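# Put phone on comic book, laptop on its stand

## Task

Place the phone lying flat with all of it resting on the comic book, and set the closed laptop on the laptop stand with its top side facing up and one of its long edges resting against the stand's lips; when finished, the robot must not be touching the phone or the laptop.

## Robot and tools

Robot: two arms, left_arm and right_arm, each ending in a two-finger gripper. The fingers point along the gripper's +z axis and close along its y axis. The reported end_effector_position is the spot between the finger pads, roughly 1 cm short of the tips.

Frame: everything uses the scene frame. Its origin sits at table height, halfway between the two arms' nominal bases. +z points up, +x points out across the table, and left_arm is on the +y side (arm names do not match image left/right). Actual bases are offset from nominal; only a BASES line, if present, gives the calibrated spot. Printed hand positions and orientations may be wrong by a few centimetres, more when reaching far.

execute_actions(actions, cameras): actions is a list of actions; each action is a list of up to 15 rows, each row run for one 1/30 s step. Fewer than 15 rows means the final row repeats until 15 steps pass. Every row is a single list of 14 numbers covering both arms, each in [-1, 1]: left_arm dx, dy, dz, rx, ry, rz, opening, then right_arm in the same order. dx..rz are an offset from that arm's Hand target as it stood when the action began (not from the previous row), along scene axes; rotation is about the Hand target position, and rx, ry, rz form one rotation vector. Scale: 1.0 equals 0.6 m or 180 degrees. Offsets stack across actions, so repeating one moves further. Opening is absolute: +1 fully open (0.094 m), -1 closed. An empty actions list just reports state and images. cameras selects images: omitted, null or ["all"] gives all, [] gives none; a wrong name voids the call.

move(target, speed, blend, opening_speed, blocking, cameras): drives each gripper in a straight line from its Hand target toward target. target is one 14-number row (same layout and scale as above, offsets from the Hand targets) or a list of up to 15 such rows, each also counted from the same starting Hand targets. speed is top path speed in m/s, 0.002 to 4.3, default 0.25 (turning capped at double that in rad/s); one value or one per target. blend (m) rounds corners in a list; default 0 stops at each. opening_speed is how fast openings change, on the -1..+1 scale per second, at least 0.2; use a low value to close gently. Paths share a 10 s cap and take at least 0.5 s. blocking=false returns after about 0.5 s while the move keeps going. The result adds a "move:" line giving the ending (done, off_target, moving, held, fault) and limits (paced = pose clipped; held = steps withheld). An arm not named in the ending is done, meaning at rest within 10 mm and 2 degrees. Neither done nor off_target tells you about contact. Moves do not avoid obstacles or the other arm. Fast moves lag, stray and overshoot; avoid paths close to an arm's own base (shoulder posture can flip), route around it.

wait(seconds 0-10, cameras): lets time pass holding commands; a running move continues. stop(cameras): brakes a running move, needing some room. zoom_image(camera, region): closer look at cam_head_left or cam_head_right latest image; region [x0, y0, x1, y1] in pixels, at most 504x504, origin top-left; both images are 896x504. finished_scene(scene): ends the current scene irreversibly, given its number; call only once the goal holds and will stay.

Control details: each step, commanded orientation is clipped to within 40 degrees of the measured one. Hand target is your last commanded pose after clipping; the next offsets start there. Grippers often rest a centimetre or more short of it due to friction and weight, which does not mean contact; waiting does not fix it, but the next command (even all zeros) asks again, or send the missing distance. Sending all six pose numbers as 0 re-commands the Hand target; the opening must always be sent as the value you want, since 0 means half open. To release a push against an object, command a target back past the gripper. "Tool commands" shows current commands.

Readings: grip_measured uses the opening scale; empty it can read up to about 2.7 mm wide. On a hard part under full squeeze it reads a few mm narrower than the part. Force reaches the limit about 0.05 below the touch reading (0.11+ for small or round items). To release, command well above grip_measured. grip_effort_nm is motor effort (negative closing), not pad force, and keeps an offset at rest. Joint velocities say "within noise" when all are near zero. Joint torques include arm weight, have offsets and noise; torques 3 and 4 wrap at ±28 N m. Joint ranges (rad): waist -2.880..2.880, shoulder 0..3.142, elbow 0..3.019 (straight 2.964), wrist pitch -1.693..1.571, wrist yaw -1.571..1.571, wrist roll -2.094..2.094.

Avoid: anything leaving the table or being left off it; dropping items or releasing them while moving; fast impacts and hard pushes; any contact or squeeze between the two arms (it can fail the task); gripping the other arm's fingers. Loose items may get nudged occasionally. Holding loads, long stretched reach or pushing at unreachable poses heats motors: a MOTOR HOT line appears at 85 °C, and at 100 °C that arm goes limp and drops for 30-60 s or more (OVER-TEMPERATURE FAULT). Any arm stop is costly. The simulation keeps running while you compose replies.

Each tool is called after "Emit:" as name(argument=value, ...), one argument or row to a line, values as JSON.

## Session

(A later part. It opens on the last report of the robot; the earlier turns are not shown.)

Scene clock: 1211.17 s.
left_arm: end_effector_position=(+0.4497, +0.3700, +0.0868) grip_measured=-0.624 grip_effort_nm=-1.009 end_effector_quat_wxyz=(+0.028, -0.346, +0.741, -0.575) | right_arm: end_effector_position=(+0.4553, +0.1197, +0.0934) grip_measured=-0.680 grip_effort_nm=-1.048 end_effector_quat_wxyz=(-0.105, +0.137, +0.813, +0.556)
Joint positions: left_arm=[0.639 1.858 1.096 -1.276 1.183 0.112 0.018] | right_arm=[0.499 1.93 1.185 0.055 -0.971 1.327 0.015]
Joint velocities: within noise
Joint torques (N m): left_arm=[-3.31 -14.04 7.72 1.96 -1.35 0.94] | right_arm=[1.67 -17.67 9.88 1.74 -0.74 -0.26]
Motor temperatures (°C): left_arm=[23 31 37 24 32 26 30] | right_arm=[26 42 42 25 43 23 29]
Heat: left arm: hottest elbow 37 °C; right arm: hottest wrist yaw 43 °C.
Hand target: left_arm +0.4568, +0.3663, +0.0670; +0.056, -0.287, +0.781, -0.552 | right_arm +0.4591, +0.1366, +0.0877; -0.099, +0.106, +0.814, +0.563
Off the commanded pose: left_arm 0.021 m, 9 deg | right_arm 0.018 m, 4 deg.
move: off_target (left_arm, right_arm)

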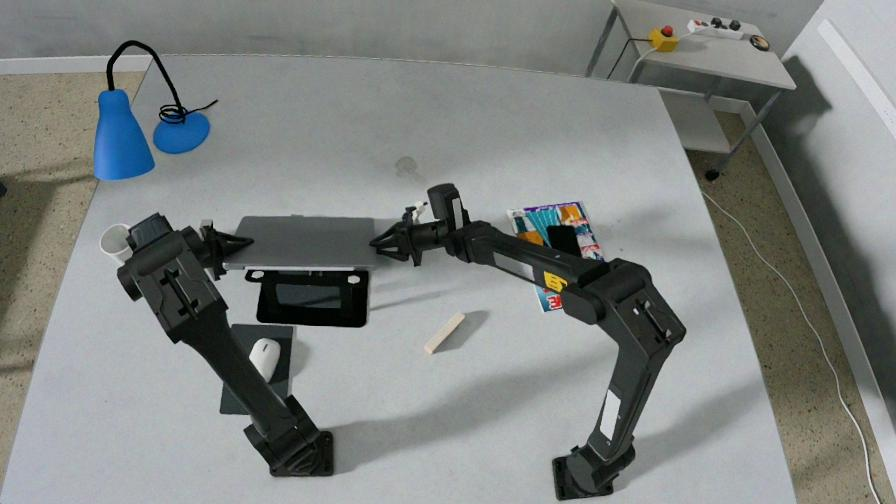

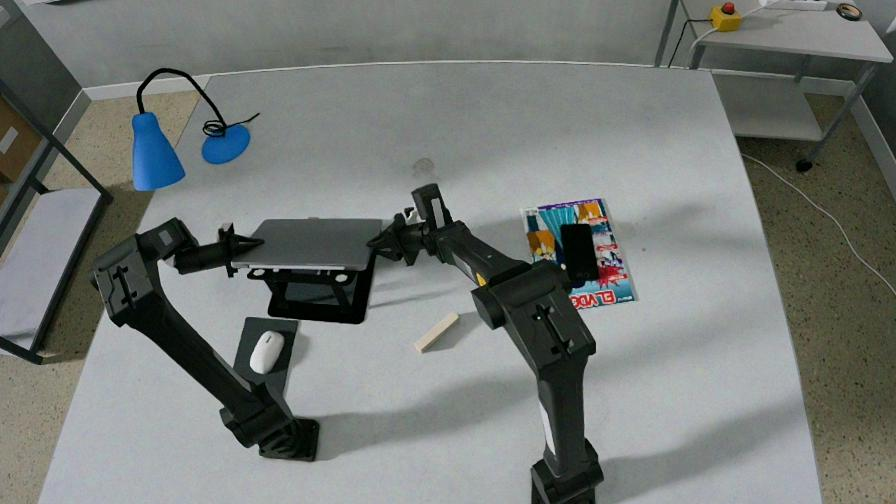

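Emit:
move(
  target=[-0.012,0.006,0.033,-0.033,0.029,0.026,-0.624,0,0,0,0,0,0,-0.85],
  speed=0.05,
)

Emit:
move(
  target=[0,0,0,0,0,0,-0.2,0,0,0,0,0,0,-0.85],
  opening_speed=0.3,
)

Emit:
zoom_image(
  camera="cam_head_left",
  region=[200, 190, 400, 340],
)

Emit:
zoom_image(
  camera="cam_head_right",
  region=[220, 190, 420, 340],
)

Scene clock: 1222.77 s.
left_arm: end_effector_position=(+0.4505, +0.3698, +0.0885) grip_measured=-0.619 grip_effort_nm=-0.755 end_effector_quat_wxyz=(+0.023, -0.356, +0.733, -0.579) | right_arm: end_effector_position=(+0.4555, +0.1196, +0.0934) grip_measured=-0.680 grip_effort_nm=-1.038 end_effector_quat_wxyz=(-0.105, +0.137, +0.813, +0.557)
Joint positions: left_arm=[0.639 1.858 1.096 -1.279 1.194 0.087 0.018] | right_arm=[0.499 1.93 1.185 0.057 -0.972 1.329 0.015]
Joint velocities: within noise
Joint torques (N m): left_arm=[-1.44 -15.74 6.98 -0.44 0.14 0.32] | right_arm=[1.79 -17.79 9.78 1.7 -0.71 -0.28]
Motor temperatures (°C): left_arm=[23 30 37 24 33 26 30] | right_arm=[26 41 42 25 42 24 29]
Heat: left arm: hottest elbow 37 °C; right arm: hottest elbow 42 °C.
Hand target: left_arm +0.4496, +0.3698, +0.0868; +0.027, -0.346, +0.740, -0.575 | right_arm +0.4591, +0.1366, +0.0877; -0.099, +0.106, +0.814, +0.563
Off the commanded pose: left_arm 0.002 m, 2 deg | right_arm 0.018 m, 4 deg.
move: off_target (right_arm)

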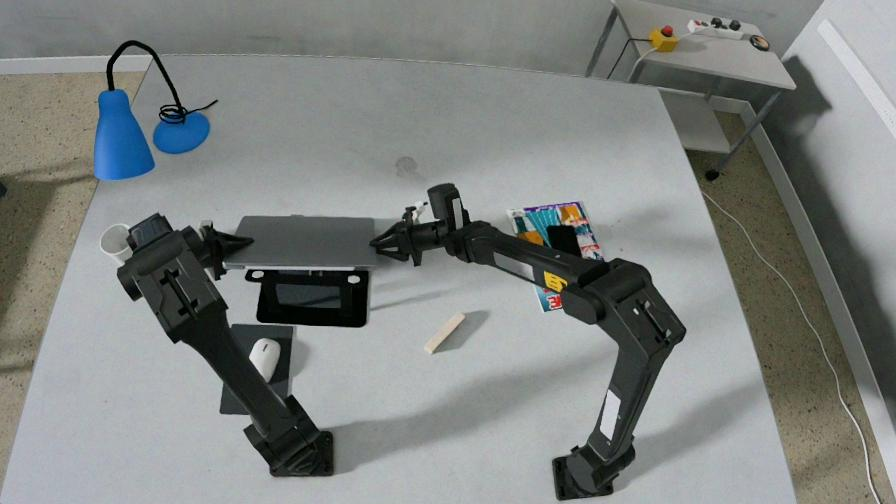

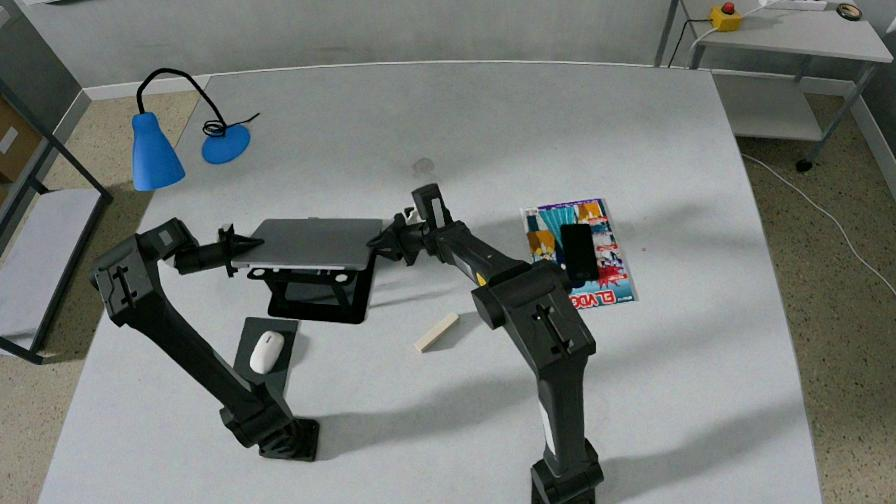

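Scene clock: 1224.47 s.
left_arm: end_effector_position=(+0.4494, +0.3700, +0.0870) grip_measured=-0.203 grip_effort_nm=0.139 end_effector_quat_wxyz=(+0.026, -0.348, +0.740, -0.575) | right_arm: end_effector_position=(+0.4556, +0.1197, +0.0937) grip_measured=-0.680 grip_effort_nm=-1.038 end_effector_quat_wxyz=(-0.105, +0.137, +0.812, +0.557)
Joint positions: left_arm=[0.64 1.858 1.096 -1.279 1.183 0.108 0.037] | right_arm=[0.499 1.93 1.185 0.059 -0.972 1.329 0.015]
Joint velocities: within noise
Joint torques (N m): left_arm=[-1.08 -16.62 6.87 -0.14 0.53 0.14] | right_arm=[1.79 -17.79 9.88 1.65 -0.69 -0.28]
Motor temperatures (°C): left_arm=[23 30 37 24 33 26 30] | right_arm=[26 41 42 25 42 24 29]
Heat: left arm: hottest elbow 37 °C; right arm: hottest elbow 42 °C.
Hand target: left_arm +0.4496, +0.3699, +0.0868; +0.027, -0.346, +0.740, -0.575 | right_arm +0.4591, +0.1366, +0.0877; -0.099, +0.106, +0.814, +0.563
Off the commanded pose: left_arm 0.000 m, 0 deg | right_arm 0.018 m, 4 deg.
move: off_target (right_arm)

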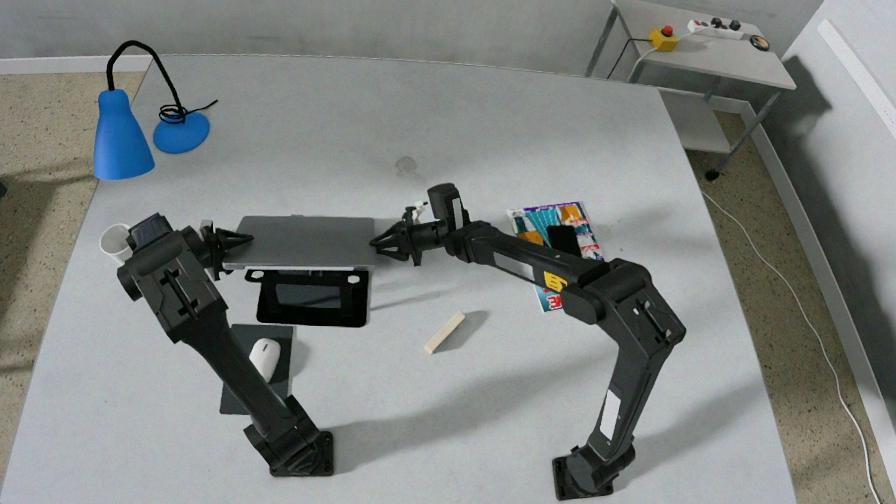

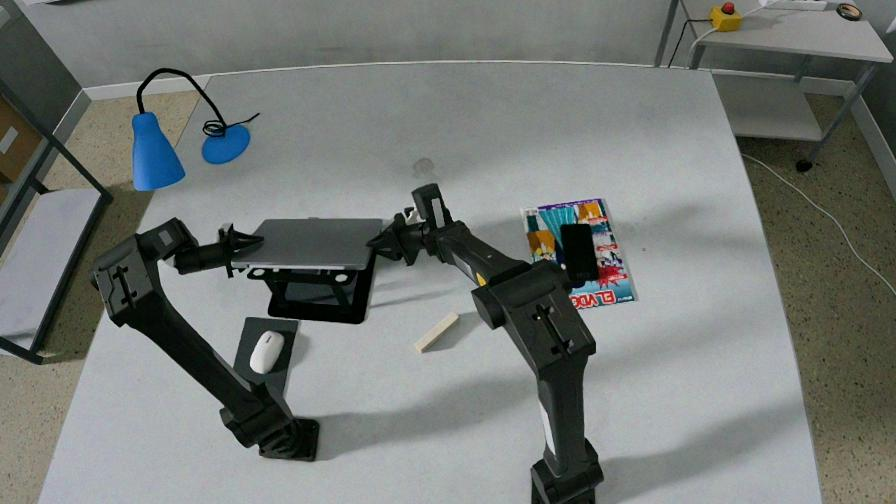

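Scaled by 2.520.

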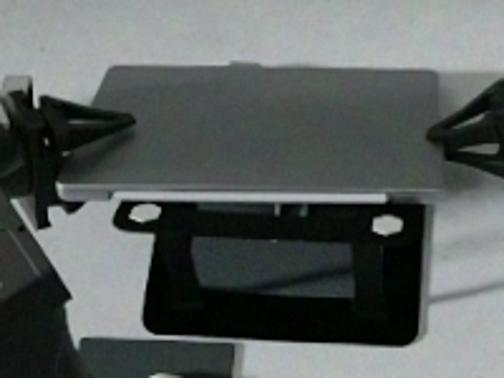

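Scaled by 2.520.

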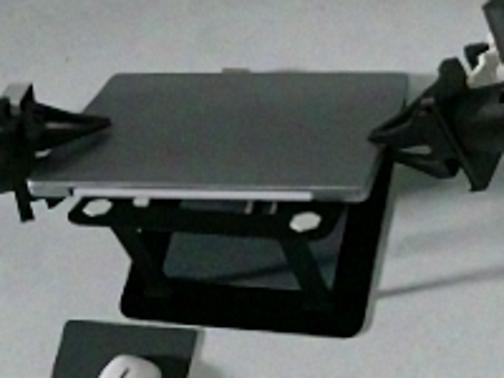

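Emit:
move(
  target=[0,0,0,0,0,0,-0.2,-0.006,-0.028,0.01,-0.005,0.0146,-0.0135,-0.68],
  speed=0.05,
  cameras=[],
)

Emit:
move(
  target=[0,0,0,0,0,0,-0.2,0,0,0,0,0,0,-0.3],
  opening_speed=0.25,
)

Emit:
zoom_image(
  camera="cam_head_left",
  region=[200, 190, 400, 340],
)

Emit:
zoom_image(
  camera="cam_head_right",
  region=[220, 190, 420, 340],
)

Scene clock: 1229.10 s.
left_arm: end_effector_position=(+0.4494, +0.3700, +0.0870) grip_measured=-0.202 grip_effort_nm=0.139 end_effector_quat_wxyz=(+0.026, -0.348, +0.740, -0.575) | right_arm: end_effector_position=(+0.4564, +0.1190, +0.0936) grip_measured=-0.678 grip_effort_nm=-1.023 end_effector_quat_wxyz=(-0.109, +0.146, +0.811, +0.556)
Joint positions: left_arm=[0.64 1.858 1.096 -1.279 1.183 0.108 0.037] | right_arm=[0.498 1.93 1.185 0.059 -0.971 1.348 0.015]
Joint velocities: within noise
Joint torques (N m): left_arm=[-0.97 -16.44 6.83 -0.43 0.52 0.14] | right_arm=[0.44 -21.07 7.15 0.96 -0.31 -0.16]
Motor temperatures (°C): left_arm=[23 30 37 24 32 26 29] | right_arm=[26 40 42 25 41 24 29]
Heat: left arm: hottest elbow 37 °C; right arm: hottest elbow 42 °C.
Hand target: left_arm +0.4496, +0.3699, +0.0868; +0.027, -0.346, +0.740, -0.575 | right_arm +0.4555, +0.1197, +0.0937; -0.105, +0.137, +0.813, +0.556
Off the commanded pose: left_arm 0.000 m, 0 deg | right_arm 0.001 m, 1 deg.
move: done
No camera images: "cameras" was empty.

Scene clock: 1230.90 s.
left_arm: end_effector_position=(+0.4494, +0.3700, +0.0870) grip_measured=-0.202 grip_effort_nm=0.129 end_effector_quat_wxyz=(+0.026, -0.348, +0.740, -0.575) | right_arm: end_effector_position=(+0.4566, +0.1189, +0.0935) grip_measured=-0.302 grip_effort_nm=0.066 end_effector_quat_wxyz=(-0.105, +0.140, +0.812, +0.557)
Joint positions: left_arm=[0.64 1.858 1.096 -1.279 1.183 0.108 0.037] | right_arm=[0.498 1.93 1.185 0.059 -0.97 1.333 0.033]
Joint velocities: within noise
Joint torques (N m): left_arm=[-0.79 -16.26 6.89 -0.17 0.51 0.12] | right_arm=[0.56 -21.13 7.15 0.92 -0.32 0.03]
Motor temperatures (°C): left_arm=[23 30 37 24 32 25 29] | right_arm=[26 40 42 25 41 24 29]
Heat: left arm: hottest elbow 37 °C; right arm: hottest elbow 42 °C.
Hand target: left_arm +0.4496, +0.3699, +0.0868; +0.027, -0.346, +0.740, -0.575 | right_arm +0.4555, +0.1197, +0.0937; -0.105, +0.137, +0.813, +0.556
Off the commanded pose: left_arm 0.000 m, 0 deg | right_arm 0.001 m, 0 deg.
move: done

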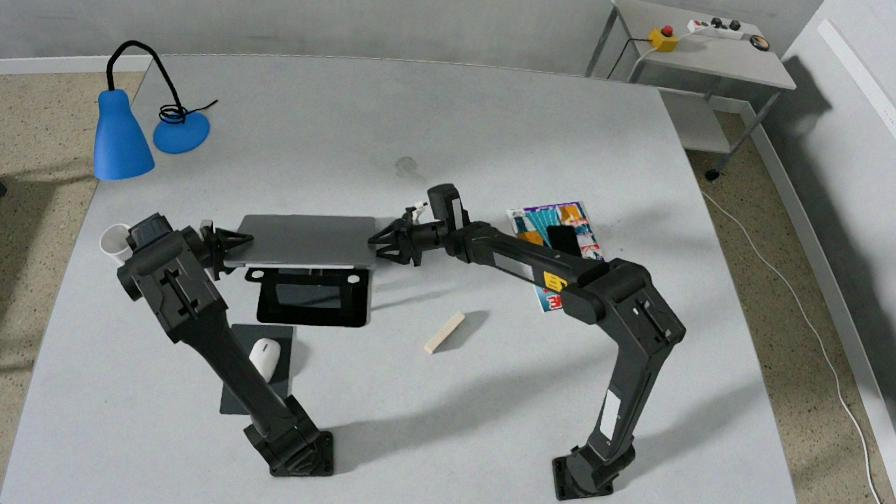

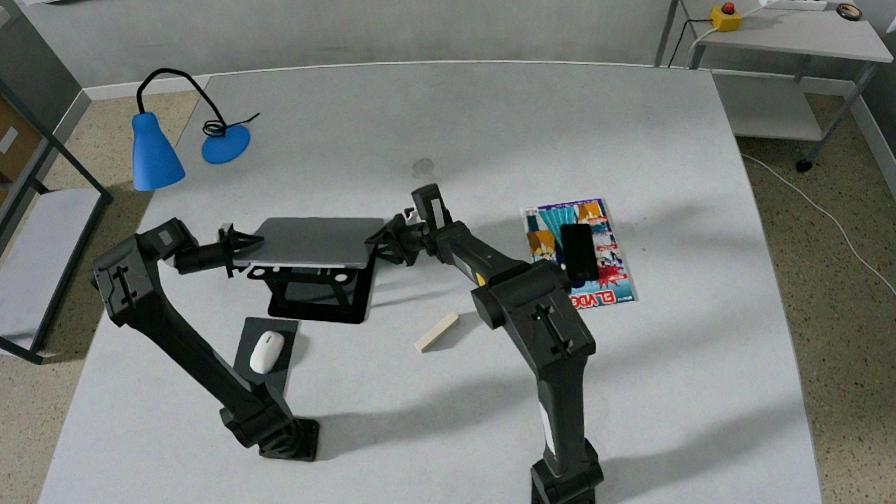

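Scaled by 2.520.

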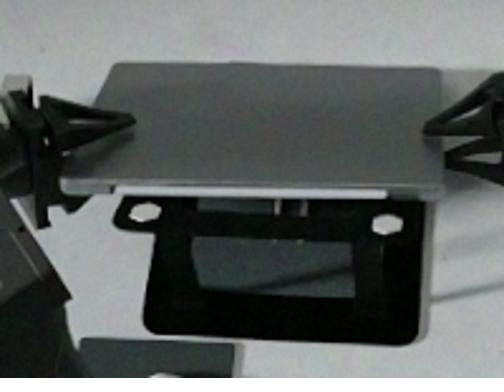

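Scaled by 2.520.

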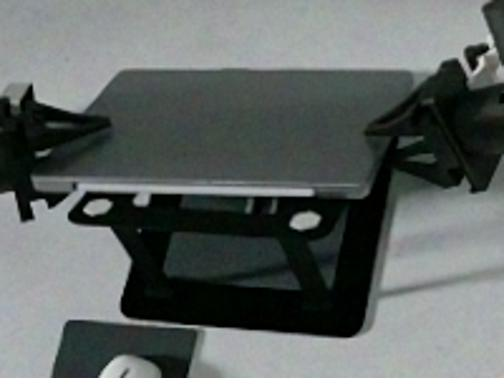

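Emit:
move(
  target=[0,0,0,0,0,0,-0.2,0,-0.13,0,0,0,0,-0.3],
  speed=0.08,
)

Emit:
zoom_image(
  camera="cam_head_left",
  region=[200, 190, 400, 340],
)

Emit:
zoom_image(
  camera="cam_head_right",
  region=[220, 190, 420, 340],
)

Scene clock: 1241.17 s.
left_arm: end_effector_position=(+0.4494, +0.3700, +0.0870) grip_measured=-0.202 grip_effort_nm=0.125 end_effector_quat_wxyz=(+0.026, -0.348, +0.740, -0.575) | right_arm: end_effector_position=(+0.4570, +0.0480, +0.0874) grip_measured=-0.301 grip_effort_nm=0.046 end_effector_quat_wxyz=(-0.109, +0.137, +0.813, +0.555)
Joint positions: left_arm=[0.64 1.858 1.096 -1.279 1.183 0.108 0.037] | right_arm=[0.378 1.886 1.119 -0.069 -1.064 1.162 0.033]
Joint velocities: within noise
Joint torques (N m): left_arm=[-1.14 -16.73 6.79 -0.2 0.47 0.1] | right_arm=[-0.21 -21.71 5.91 0.68 -0.43 0.01]
Motor temperatures (°C): left_arm=[23 29 37 24 32 25 29] | right_arm=[26 40 42 25 40 24 28]
Heat: left arm: hottest elbow 37 °C; right arm: hottest elbow 42 °C.
Hand target: left_arm +0.4496, +0.3699, +0.0868; +0.027, -0.346, +0.740, -0.575 | right_arm +0.4554, +0.0418, +0.0937; -0.105, +0.137, +0.813, +0.556
Off the commanded pose: left_arm 0.000 m, 0 deg | right_arm 0.009 m, 0 deg.
move: done

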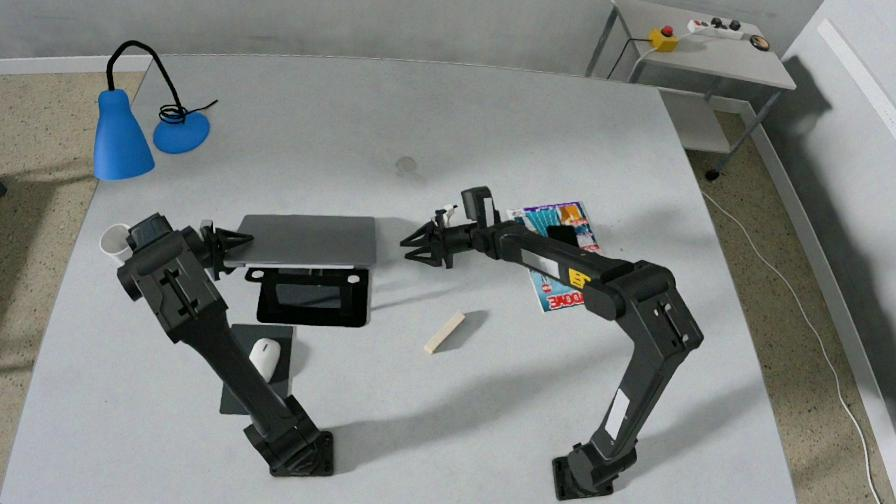

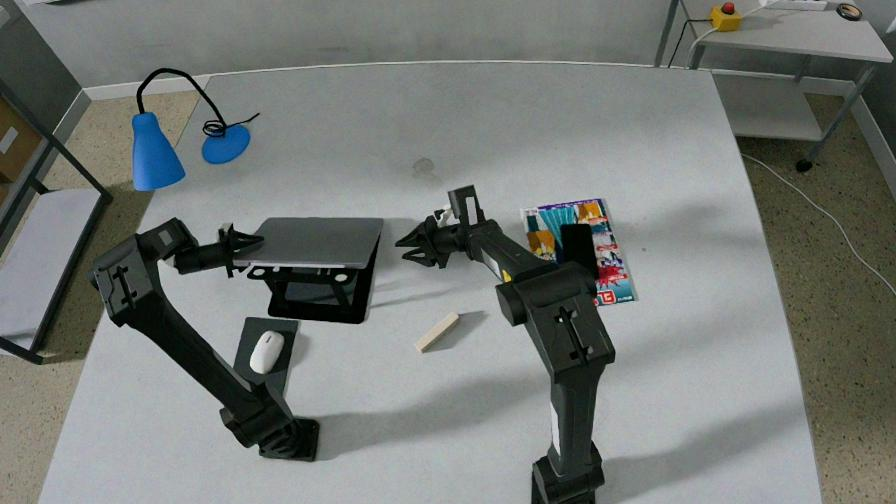

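Scaled by 2.520.

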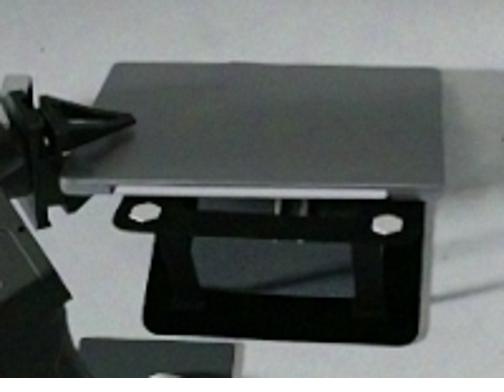

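Scaled by 2.520.

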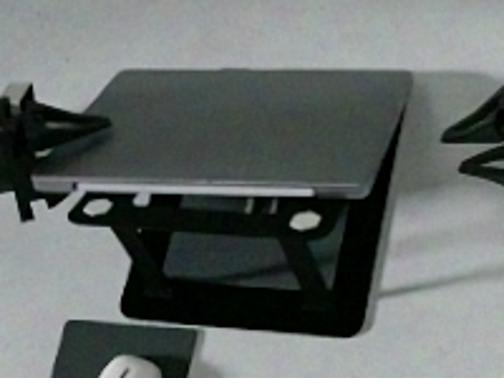

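Emit:
move(
  target=[-0.058,0.11,0,0,0,0,-0.2,0,-0.05,0.15,0,0,0,-0.3],
  speed=0.08,
)

Emit:
zoom_image(
  camera="cam_head_left",
  region=[200, 190, 400, 340],
)

Emit:
zoom_image(
  camera="cam_head_right",
  region=[220, 190, 420, 340],
)

Scene clock: 1246.53 s.
left_arm: end_effector_position=(+0.4168, +0.4115, +0.0944) grip_measured=-0.201 grip_effort_nm=0.081 end_effector_quat_wxyz=(+0.019, -0.338, +0.739, -0.582) | right_arm: end_effector_position=(+0.4369, +0.0122, +0.1563) grip_measured=-0.301 grip_effort_nm=0.051 end_effector_quat_wxyz=(-0.129, +0.151, +0.815, +0.544)
Joint positions: left_arm=[0.759 1.919 1.171 -1.577 1.113 0.413 0.038] | right_arm=[0.326 1.713 1.119 -0.377 -1.099 1.071 0.033]
Joint velocities: within noise
Joint torques (N m): left_arm=[1.67 -14.56 9.59 -0.75 -0.45 0.19] | right_arm=[-0.44 -19.14 11.17 0.53 -0.48 0]
Motor temperatures (°C): left_arm=[23 29 36 24 31 25 29] | right_arm=[26 40 42 25 39 24 28]
Heat: left arm: hottest elbow 36 °C; right arm: hottest elbow 42 °C.
Hand target: left_arm +0.4148, +0.4358, +0.0869; +0.027, -0.346, +0.740, -0.576 | right_arm +0.4554, +0.0118, +0.1837; -0.105, +0.137, +0.813, +0.556
Off the commanded pose: left_arm 0.026 m, 2 deg | right_arm 0.033 m, 4 deg.
move: off_target (left_arm, right_arm)

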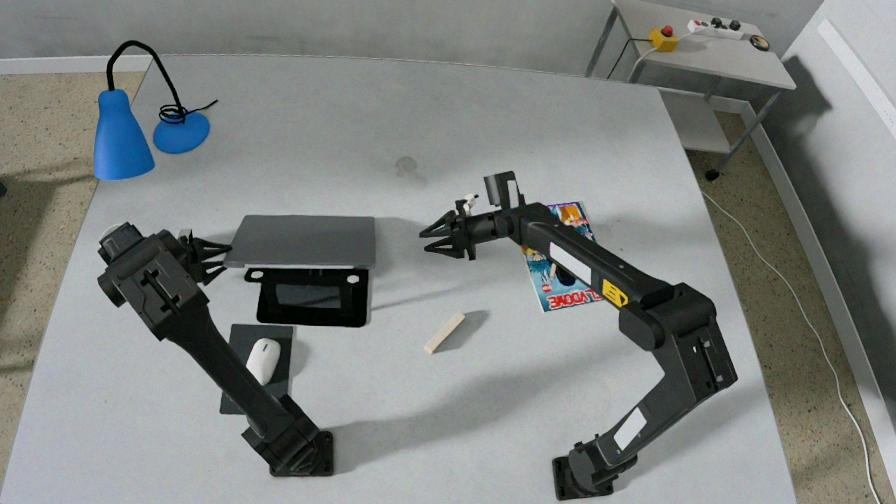

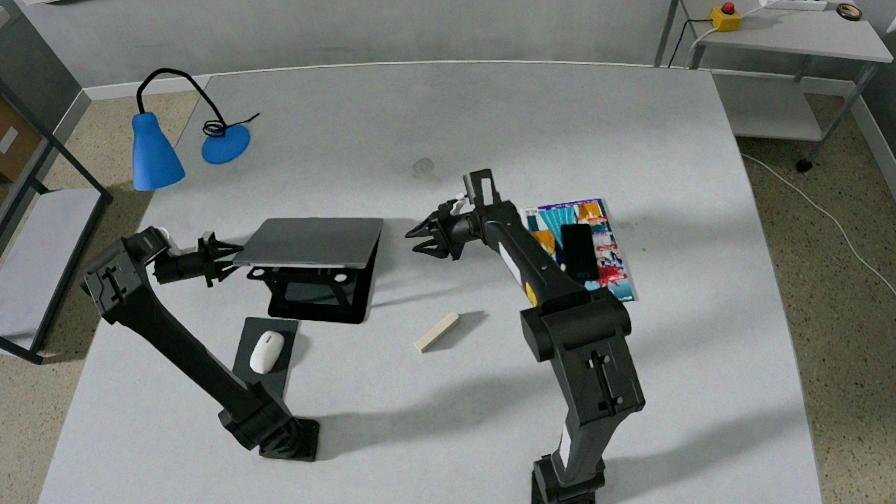

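Scaled by 2.520.

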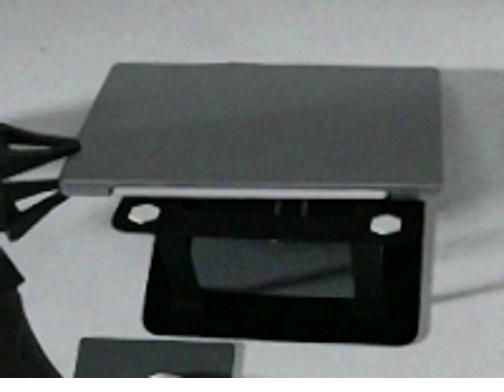

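Scaled by 2.520.

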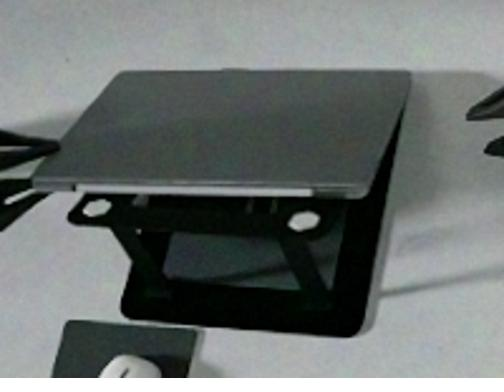

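Emit:
move(
  target=[
    [-0.06,0.03,0,0,0,0,-0.2,0,-0.1,0.05,0,0,0,-0.3],
    [-0.25,0.03,0.1,0,0,0,-0.2,-0.1,-0.3,0.05,0,0,0,-0.3],
  ],
  speed=0.1,
)

Emit:
zoom_image(
  camera="cam_head_left",
  region=[200, 190, 400, 340],
)

Emit:
zoom_image(
  camera="cam_head_right",
  region=[220, 190, 420, 340],
)

Scene clock: 1253.23 s.
left_arm: end_effector_position=(+0.2707, +0.4560, +0.1408) grip_measured=-0.201 grip_effort_nm=0.061 end_effector_quat_wxyz=(+0.083, -0.392, +0.766, -0.503) | right_arm: end_effector_position=(+0.3921, -0.1643, +0.2114) grip_measured=-0.301 grip_effort_nm=0.046 end_effector_quat_wxyz=(-0.109, +0.136, +0.813, +0.556)
Joint positions: left_arm=[1.121 1.622 0.985 -1.665 0.87 0.555 0.038] | right_arm=[-0.04 1.577 1.136 -1.292 -1.2 0.187 0.033]
Joint velocities: within noise
Joint torques (N m): left_arm=[-0.85 -14.86 6.2 -1.33 0.2 0.03] | right_arm=[-0.21 -14.97 8.09 -0.42 -0.47 0.04]
Motor temperatures (°C): left_arm=[23 30 36 24 31 25 29] | right_arm=[26 41 43 25 39 24 28]
Heat: left arm: hottest elbow 36 °C; right arm: hottest elbow 43 °C.
Hand target: left_arm +0.2649, +0.4538, +0.1469; +0.028, -0.346, +0.740, -0.575 | right_arm +0.3954, -0.1682, +0.2136; -0.105, +0.137, +0.813, +0.556
Off the commanded pose: left_arm 0.009 m, 12 deg | right_arm 0.006 m, 0 deg.
joint sent to its limit (left arm) — joint 4 (wrist pitch), lower limit. The joint targets are off in orientation, not in position.
move: off_target (left_arm)

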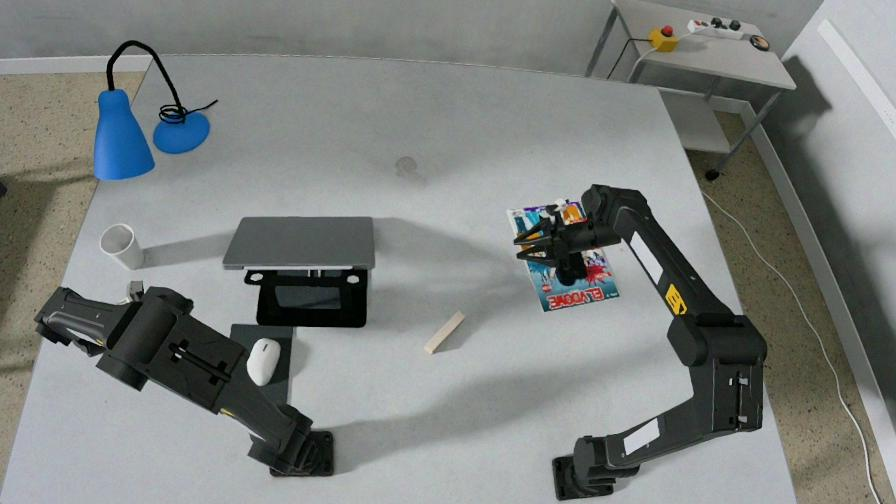

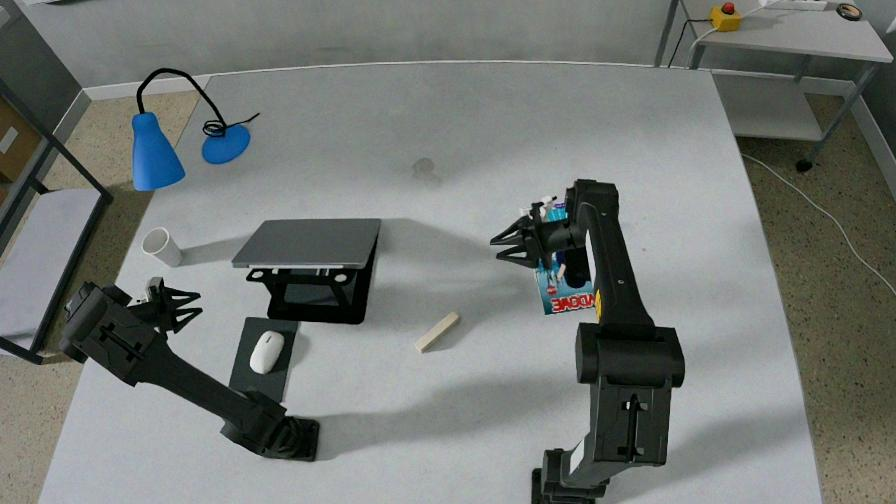

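Scaled by 2.520.

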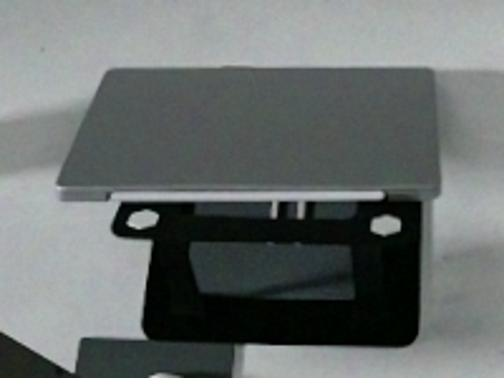

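Scaled by 2.520.

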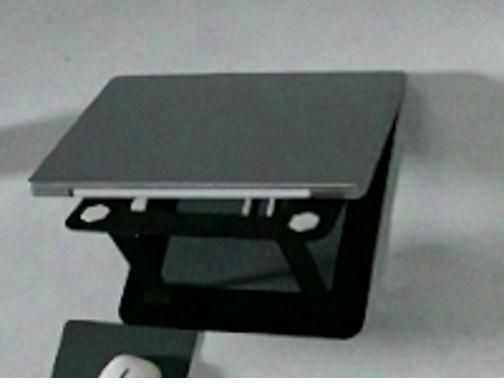

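Emit:
zoom_image(
  camera="cam_head_left",
  region=[270, 200, 390, 240],
)

Emit:
zoom_image(
  camera="cam_head_right",
  region=[290, 205, 400, 245],
)

Emit:
zoom_image(
  camera="cam_head_right",
  region=[330, 215, 400, 335],
)

Emit:
zoom_image(
  camera="cam_head_right",
  region=[225, 255, 375, 300],
)

Scaled by 4.200.

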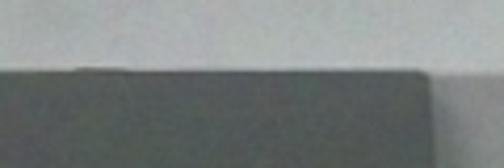

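Scaled by 4.582.

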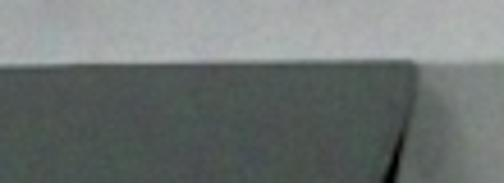

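Scaled by 4.200.

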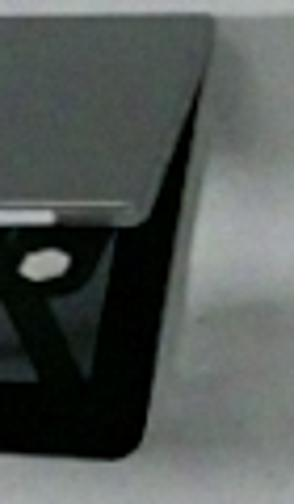

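Scaled by 3.360.

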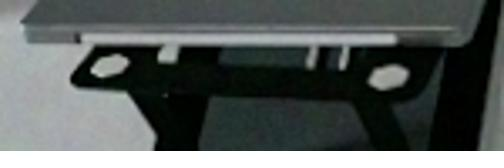

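Emit:
zoom_image(
  camera="cam_head_right",
  region=[490, 180, 660, 330],
)

Emit:
zoom_image(
  camera="cam_head_left",
  region=[490, 180, 660, 330],
)

Scaled by 2.965.

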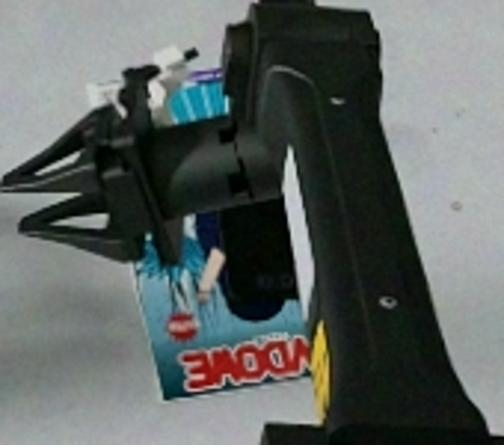

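Scaled by 2.965.

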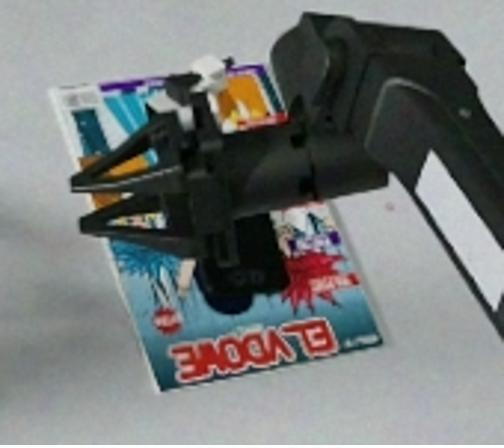

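Emit:
move(
  target=[0,0,0,0,0,0,-0.2,-0.16,-0.27,0.03,0,0,0,-0.3],
  speed=0.2,
)

Emit:
zoom_image(
  camera="cam_head_left",
  region=[490, 180, 660, 330],
)

Emit:
zoom_image(
  camera="cam_head_right",
  region=[220, 190, 420, 340],
)

Scene clock: 1275.77 s.
left_arm: end_effector_position=(+0.2707, +0.4560, +0.1408) grip_measured=-0.201 grip_effort_nm=0.061 end_effector_quat_wxyz=(+0.083, -0.392, +0.766, -0.503) | right_arm: end_effector_position=(+0.3061, -0.3294, +0.2307) grip_measured=-0.301 grip_effort_nm=0.051 end_effector_quat_wxyz=(-0.006, +0.199, +0.840, +0.505)
Joint positions: left_arm=[1.121 1.622 0.985 -1.665 0.87 0.555 0.038] | right_arm=[-0.507 1.389 1.03 -1.671 -0.993 -0.288 0.033]
Joint velocities: within noise
Joint torques (N m): left_arm=[-0.62 -14.27 6.2 -1.47 0.25 0] | right_arm=[-0.03 -12.51 6.17 -0.87 -0.38 0.04]
Motor temperatures (°C): left_arm=[23 30 36 24 31 25 28] | right_arm=[26 40 43 25 37 23 27]
Heat: left arm: hottest elbow 36 °C; right arm: hottest elbow 43 °C.
Hand target: left_arm +0.2649, +0.4538, +0.1469; +0.028, -0.346, +0.740, -0.576 | right_arm +0.2994, -0.3302, +0.2317; -0.105, +0.137, +0.813, +0.556
Off the commanded pose: left_arm 0.009 m, 12 deg | right_arm 0.007 m, 15 deg.
joint sent to its limit (left arm) — joint 4 (wrist pitch), lower limit. The joint targets are off in orientation, not in position.
joint sent to its limit (right arm) — joint 4 (wrist pitch), lower limit. The joint targets are off in orientation, not in position.
move: off_target (left_arm, right_arm)

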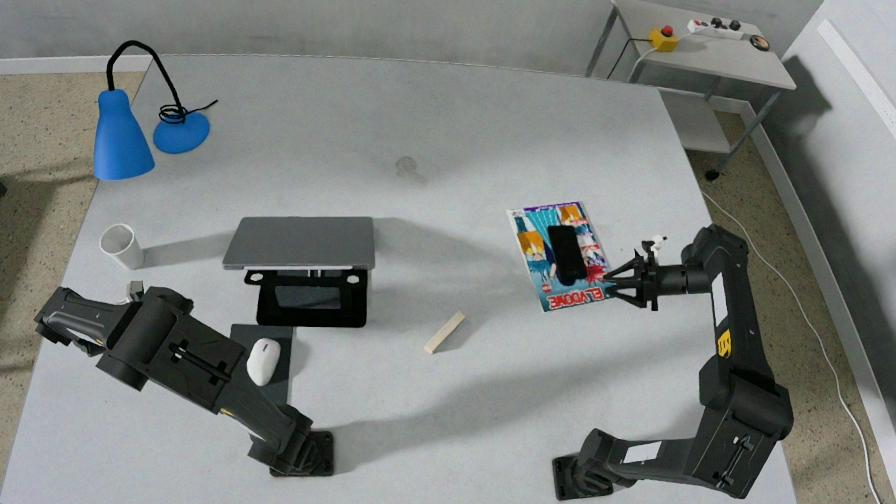

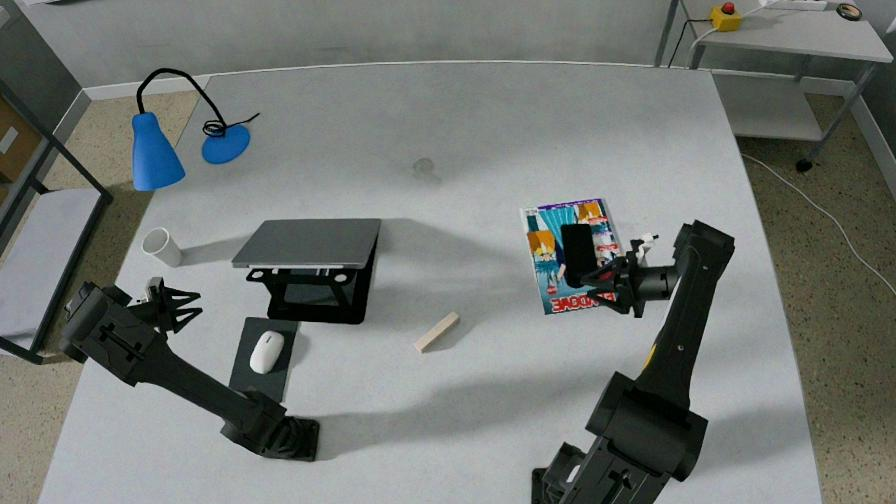

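Scaled by 2.965.

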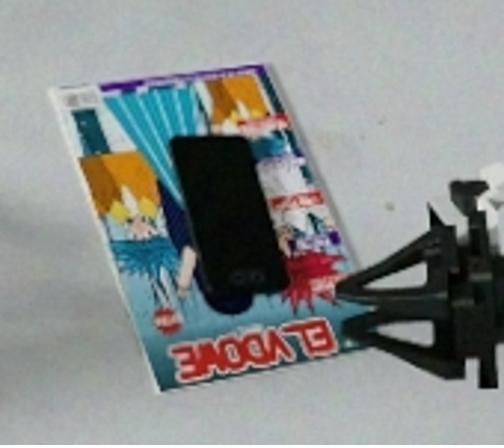

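Scaled by 2.520.

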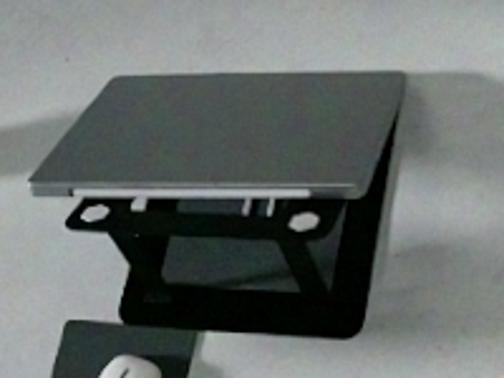

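Emit:
move(
  target=[
    [0,0,0.2,0.4,0.02,-0.24,-1,0,0,0,0,0,0,-0.3],
    [0.25,-0.15,0.2,0.4,0.02,-0.24,-1,0,0,0,0,0,0,-0.3],
  ],
  speed=0.25,
)

Emit:
zoom_image(
  camera="cam_head_left",
  region=[180, 150, 440, 340],
)

Scene clock: 1307.90 s.
left_arm: end_effector_position=(+0.3934, +0.3603, +0.2444) grip_measured=-0.981 grip_effort_nm=-0.994 end_effector_quat_wxyz=(-0.029, -0.004, +0.999, -0.014) | right_arm: end_effector_position=(+0.3060, -0.3295, +0.2306) grip_measured=-0.301 grip_effort_nm=0.051 end_effector_quat_wxyz=(-0.006, +0.199, +0.840, +0.505)
Joint positions: left_arm=[0.29 1.378 1.311 -1.568 0.008 0.311 0.001] | right_arm=[-0.507 1.389 1.03 -1.671 -0.992 -0.289 0.033]
Joint velocities: within noise
Joint torques (N m): left_arm=[-2.14 -11.69 16.91 0.29 -0.14 -0.11] | right_arm=[-0.21 -12.57 6.26 -0.87 -0.38 0.03]
Motor temperatures (°C): left_arm=[22 30 36 24 30 25 28] | right_arm=[26 38 41 25 35 23 27]
Heat: left arm: hottest elbow 36 °C; right arm: hottest elbow 41 °C.
Hand target: left_arm +0.4148, +0.3640, +0.2668; -0.001, -0.003, +1.000, -0.002 | right_arm +0.2994, -0.3302, +0.2317; -0.105, +0.137, +0.813, +0.556
Off the commanded pose: left_arm 0.031 m, 4 deg | right_arm 0.007 m, 15 deg.
joint sent to its limit (right arm) — joint 4 (wrist pitch), lower limit. The joint targets are off in orientation, not in position.
move: off_target (left_arm, right_arm)

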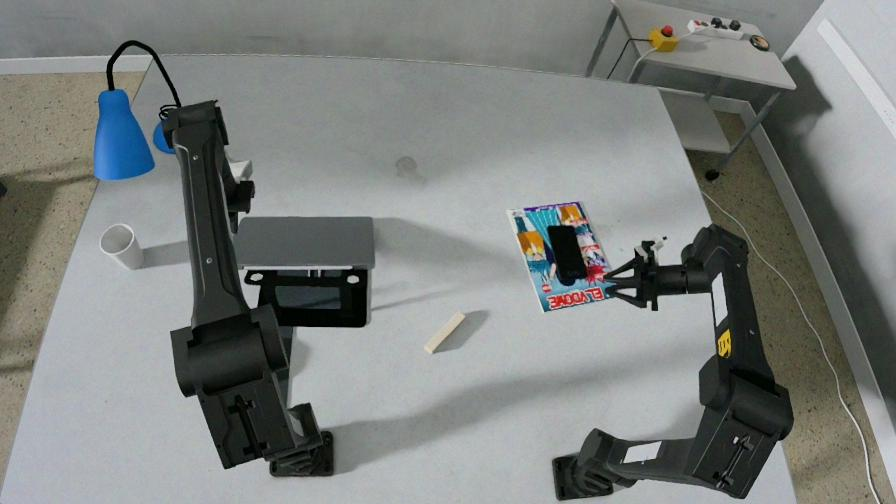

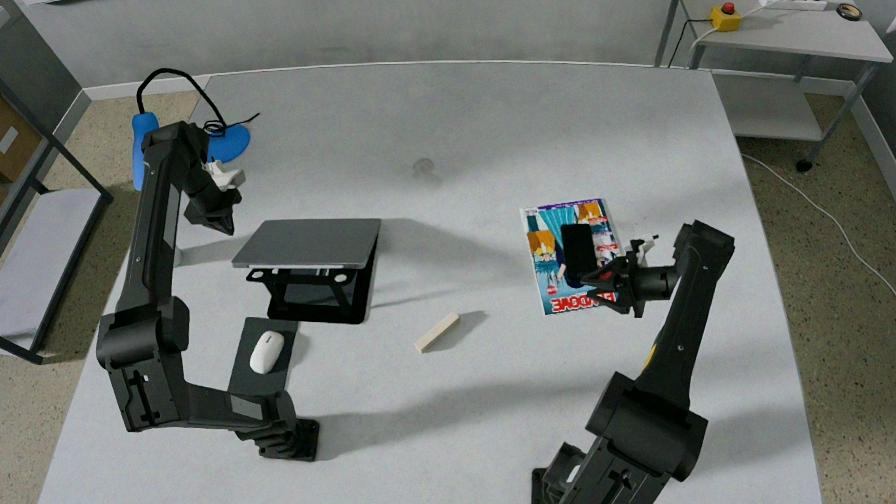

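Scaled by 1.938.

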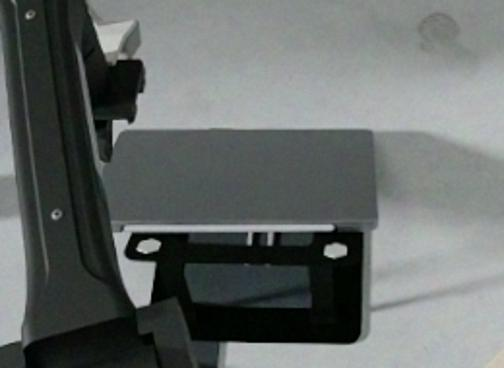

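Emit:
move(
  target=[0.03,-0.03,-0.19,0,0,0,-1,0,0,0,0,0,0,-0.3],
  speed=0.15,
  cameras=[],
)

Emit:
move(
  target=[0,0,-0.06,0,0,0,-1,0,0,0,0,0,0,-0.3],
  speed=0.03,
)

Emit:
zoom_image(
  camera="cam_head_left",
  region=[180, 150, 440, 340],
)

Scene clock: 1312.53 s.
left_arm: end_effector_position=(+0.4307, +0.3508, +0.1574) grip_measured=-0.981 grip_effort_nm=-0.989 end_effector_quat_wxyz=(+0.000, -0.006, +1.000, -0.004) | right_arm: end_effector_position=(+0.3060, -0.3295, +0.2306) grip_measured=-0.301 grip_effort_nm=0.042 end_effector_quat_wxyz=(-0.006, +0.199, +0.840, +0.505)
Joint positions: left_arm=[0.24 1.466 1.171 -1.279 0.008 0.257 0.001] | right_arm=[-0.507 1.389 1.03 -1.671 -0.992 -0.289 0.033]
Joint velocities: within noise
Joint torques (N m): left_arm=[-3.19 -12.86 9.28 0.83 -0.1 -0.1] | right_arm=[-0.15 -12.51 6.26 -0.87 -0.37 0.03]
Motor temperatures (°C): left_arm=[22 30 37 24 30 25 29] | right_arm=[26 38 41 25 35 23 27]
Heat: left arm: hottest elbow 37 °C; right arm: hottest elbow 41 °C.
Hand target: left_arm +0.4329, +0.3458, +0.1528; +0.000, -0.003, +1.000, -0.003 | right_arm +0.2994, -0.3302, +0.2317; -0.105, +0.137, +0.813, +0.556
Off the commanded pose: left_arm 0.007 m, 0 deg | right_arm 0.007 m, 15 deg.
joint sent to its limit (right arm) — joint 4 (wrist pitch), lower limit. The joint targets are off in orientation, not in position.
move: off_target (right_arm)
No camera images: "cameras" was empty.

Scene clock: 1314.23 s.
left_arm: end_effector_position=(+0.4320, +0.3512, +0.1245) grip_measured=-0.981 grip_effort_nm=-0.994 end_effector_quat_wxyz=(+0.004, -0.006, +1.000, -0.003) | right_arm: end_effector_position=(+0.3060, -0.3295, +0.2306) grip_measured=-0.301 grip_effort_nm=0.051 end_effector_quat_wxyz=(-0.006, +0.199, +0.840, +0.505)
Joint positions: left_arm=[0.24 1.493 1.11 -1.182 0.007 0.256 0.001] | right_arm=[-0.507 1.389 1.03 -1.671 -0.992 -0.289 0.033]
Joint velocities: within noise
Joint torques (N m): left_arm=[-2.32 -13.04 8.91 0.96 -0.11 -0.09] | right_arm=[-0.15 -12.57 6.24 -0.87 -0.38 0.04]
Motor temperatures (°C): left_arm=[22 30 37 24 30 25 29] | right_arm=[26 38 41 25 35 23 27]
Heat: left arm: hottest elbow 37 °C; right arm: hottest elbow 41 °C.
Hand target: left_arm +0.4329, +0.3459, +0.1169; +0.000, -0.003, +1.000, -0.002 | right_arm +0.2994, -0.3302, +0.2317; -0.105, +0.137, +0.813, +0.556
Off the commanded pose: left_arm 0.009 m, 1 deg | right_arm 0.007 m, 15 deg.
joint sent to its limit (right arm) — joint 4 (wrist pitch), lower limit. The joint targets are off in orientation, not in position.
move: off_target (right_arm)

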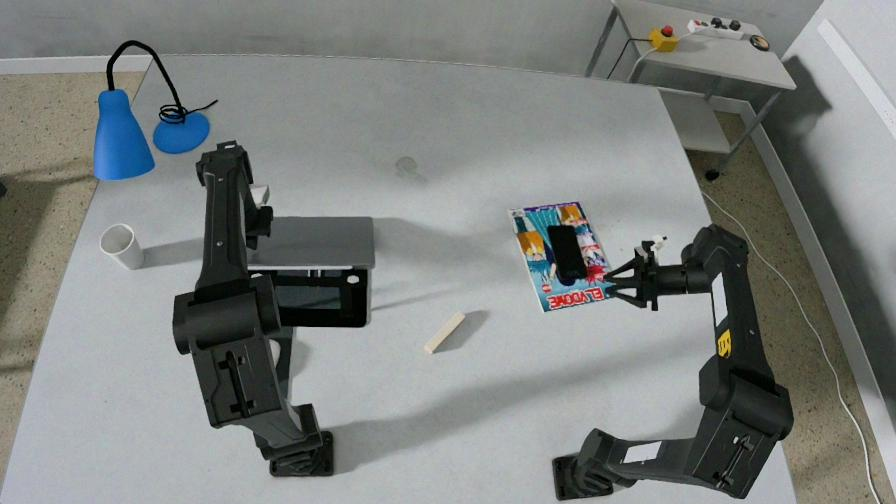

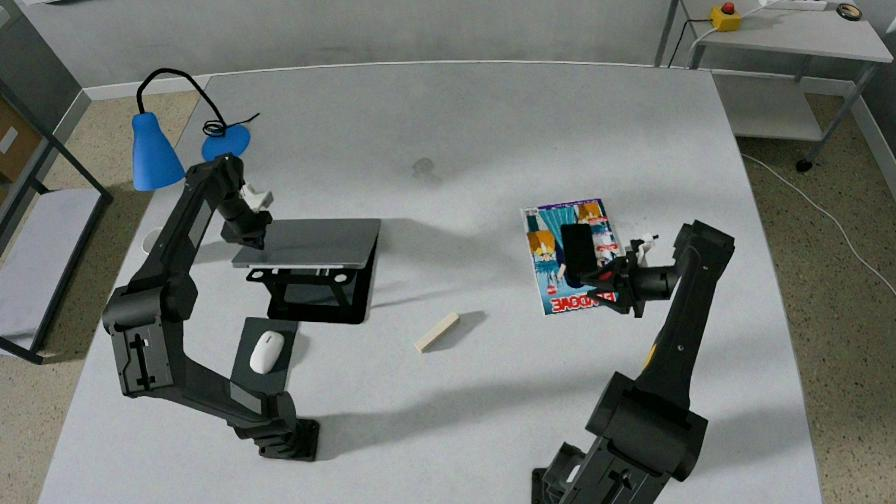

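Scaled by 1.938.

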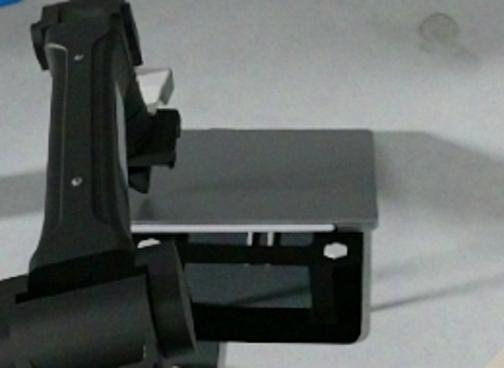

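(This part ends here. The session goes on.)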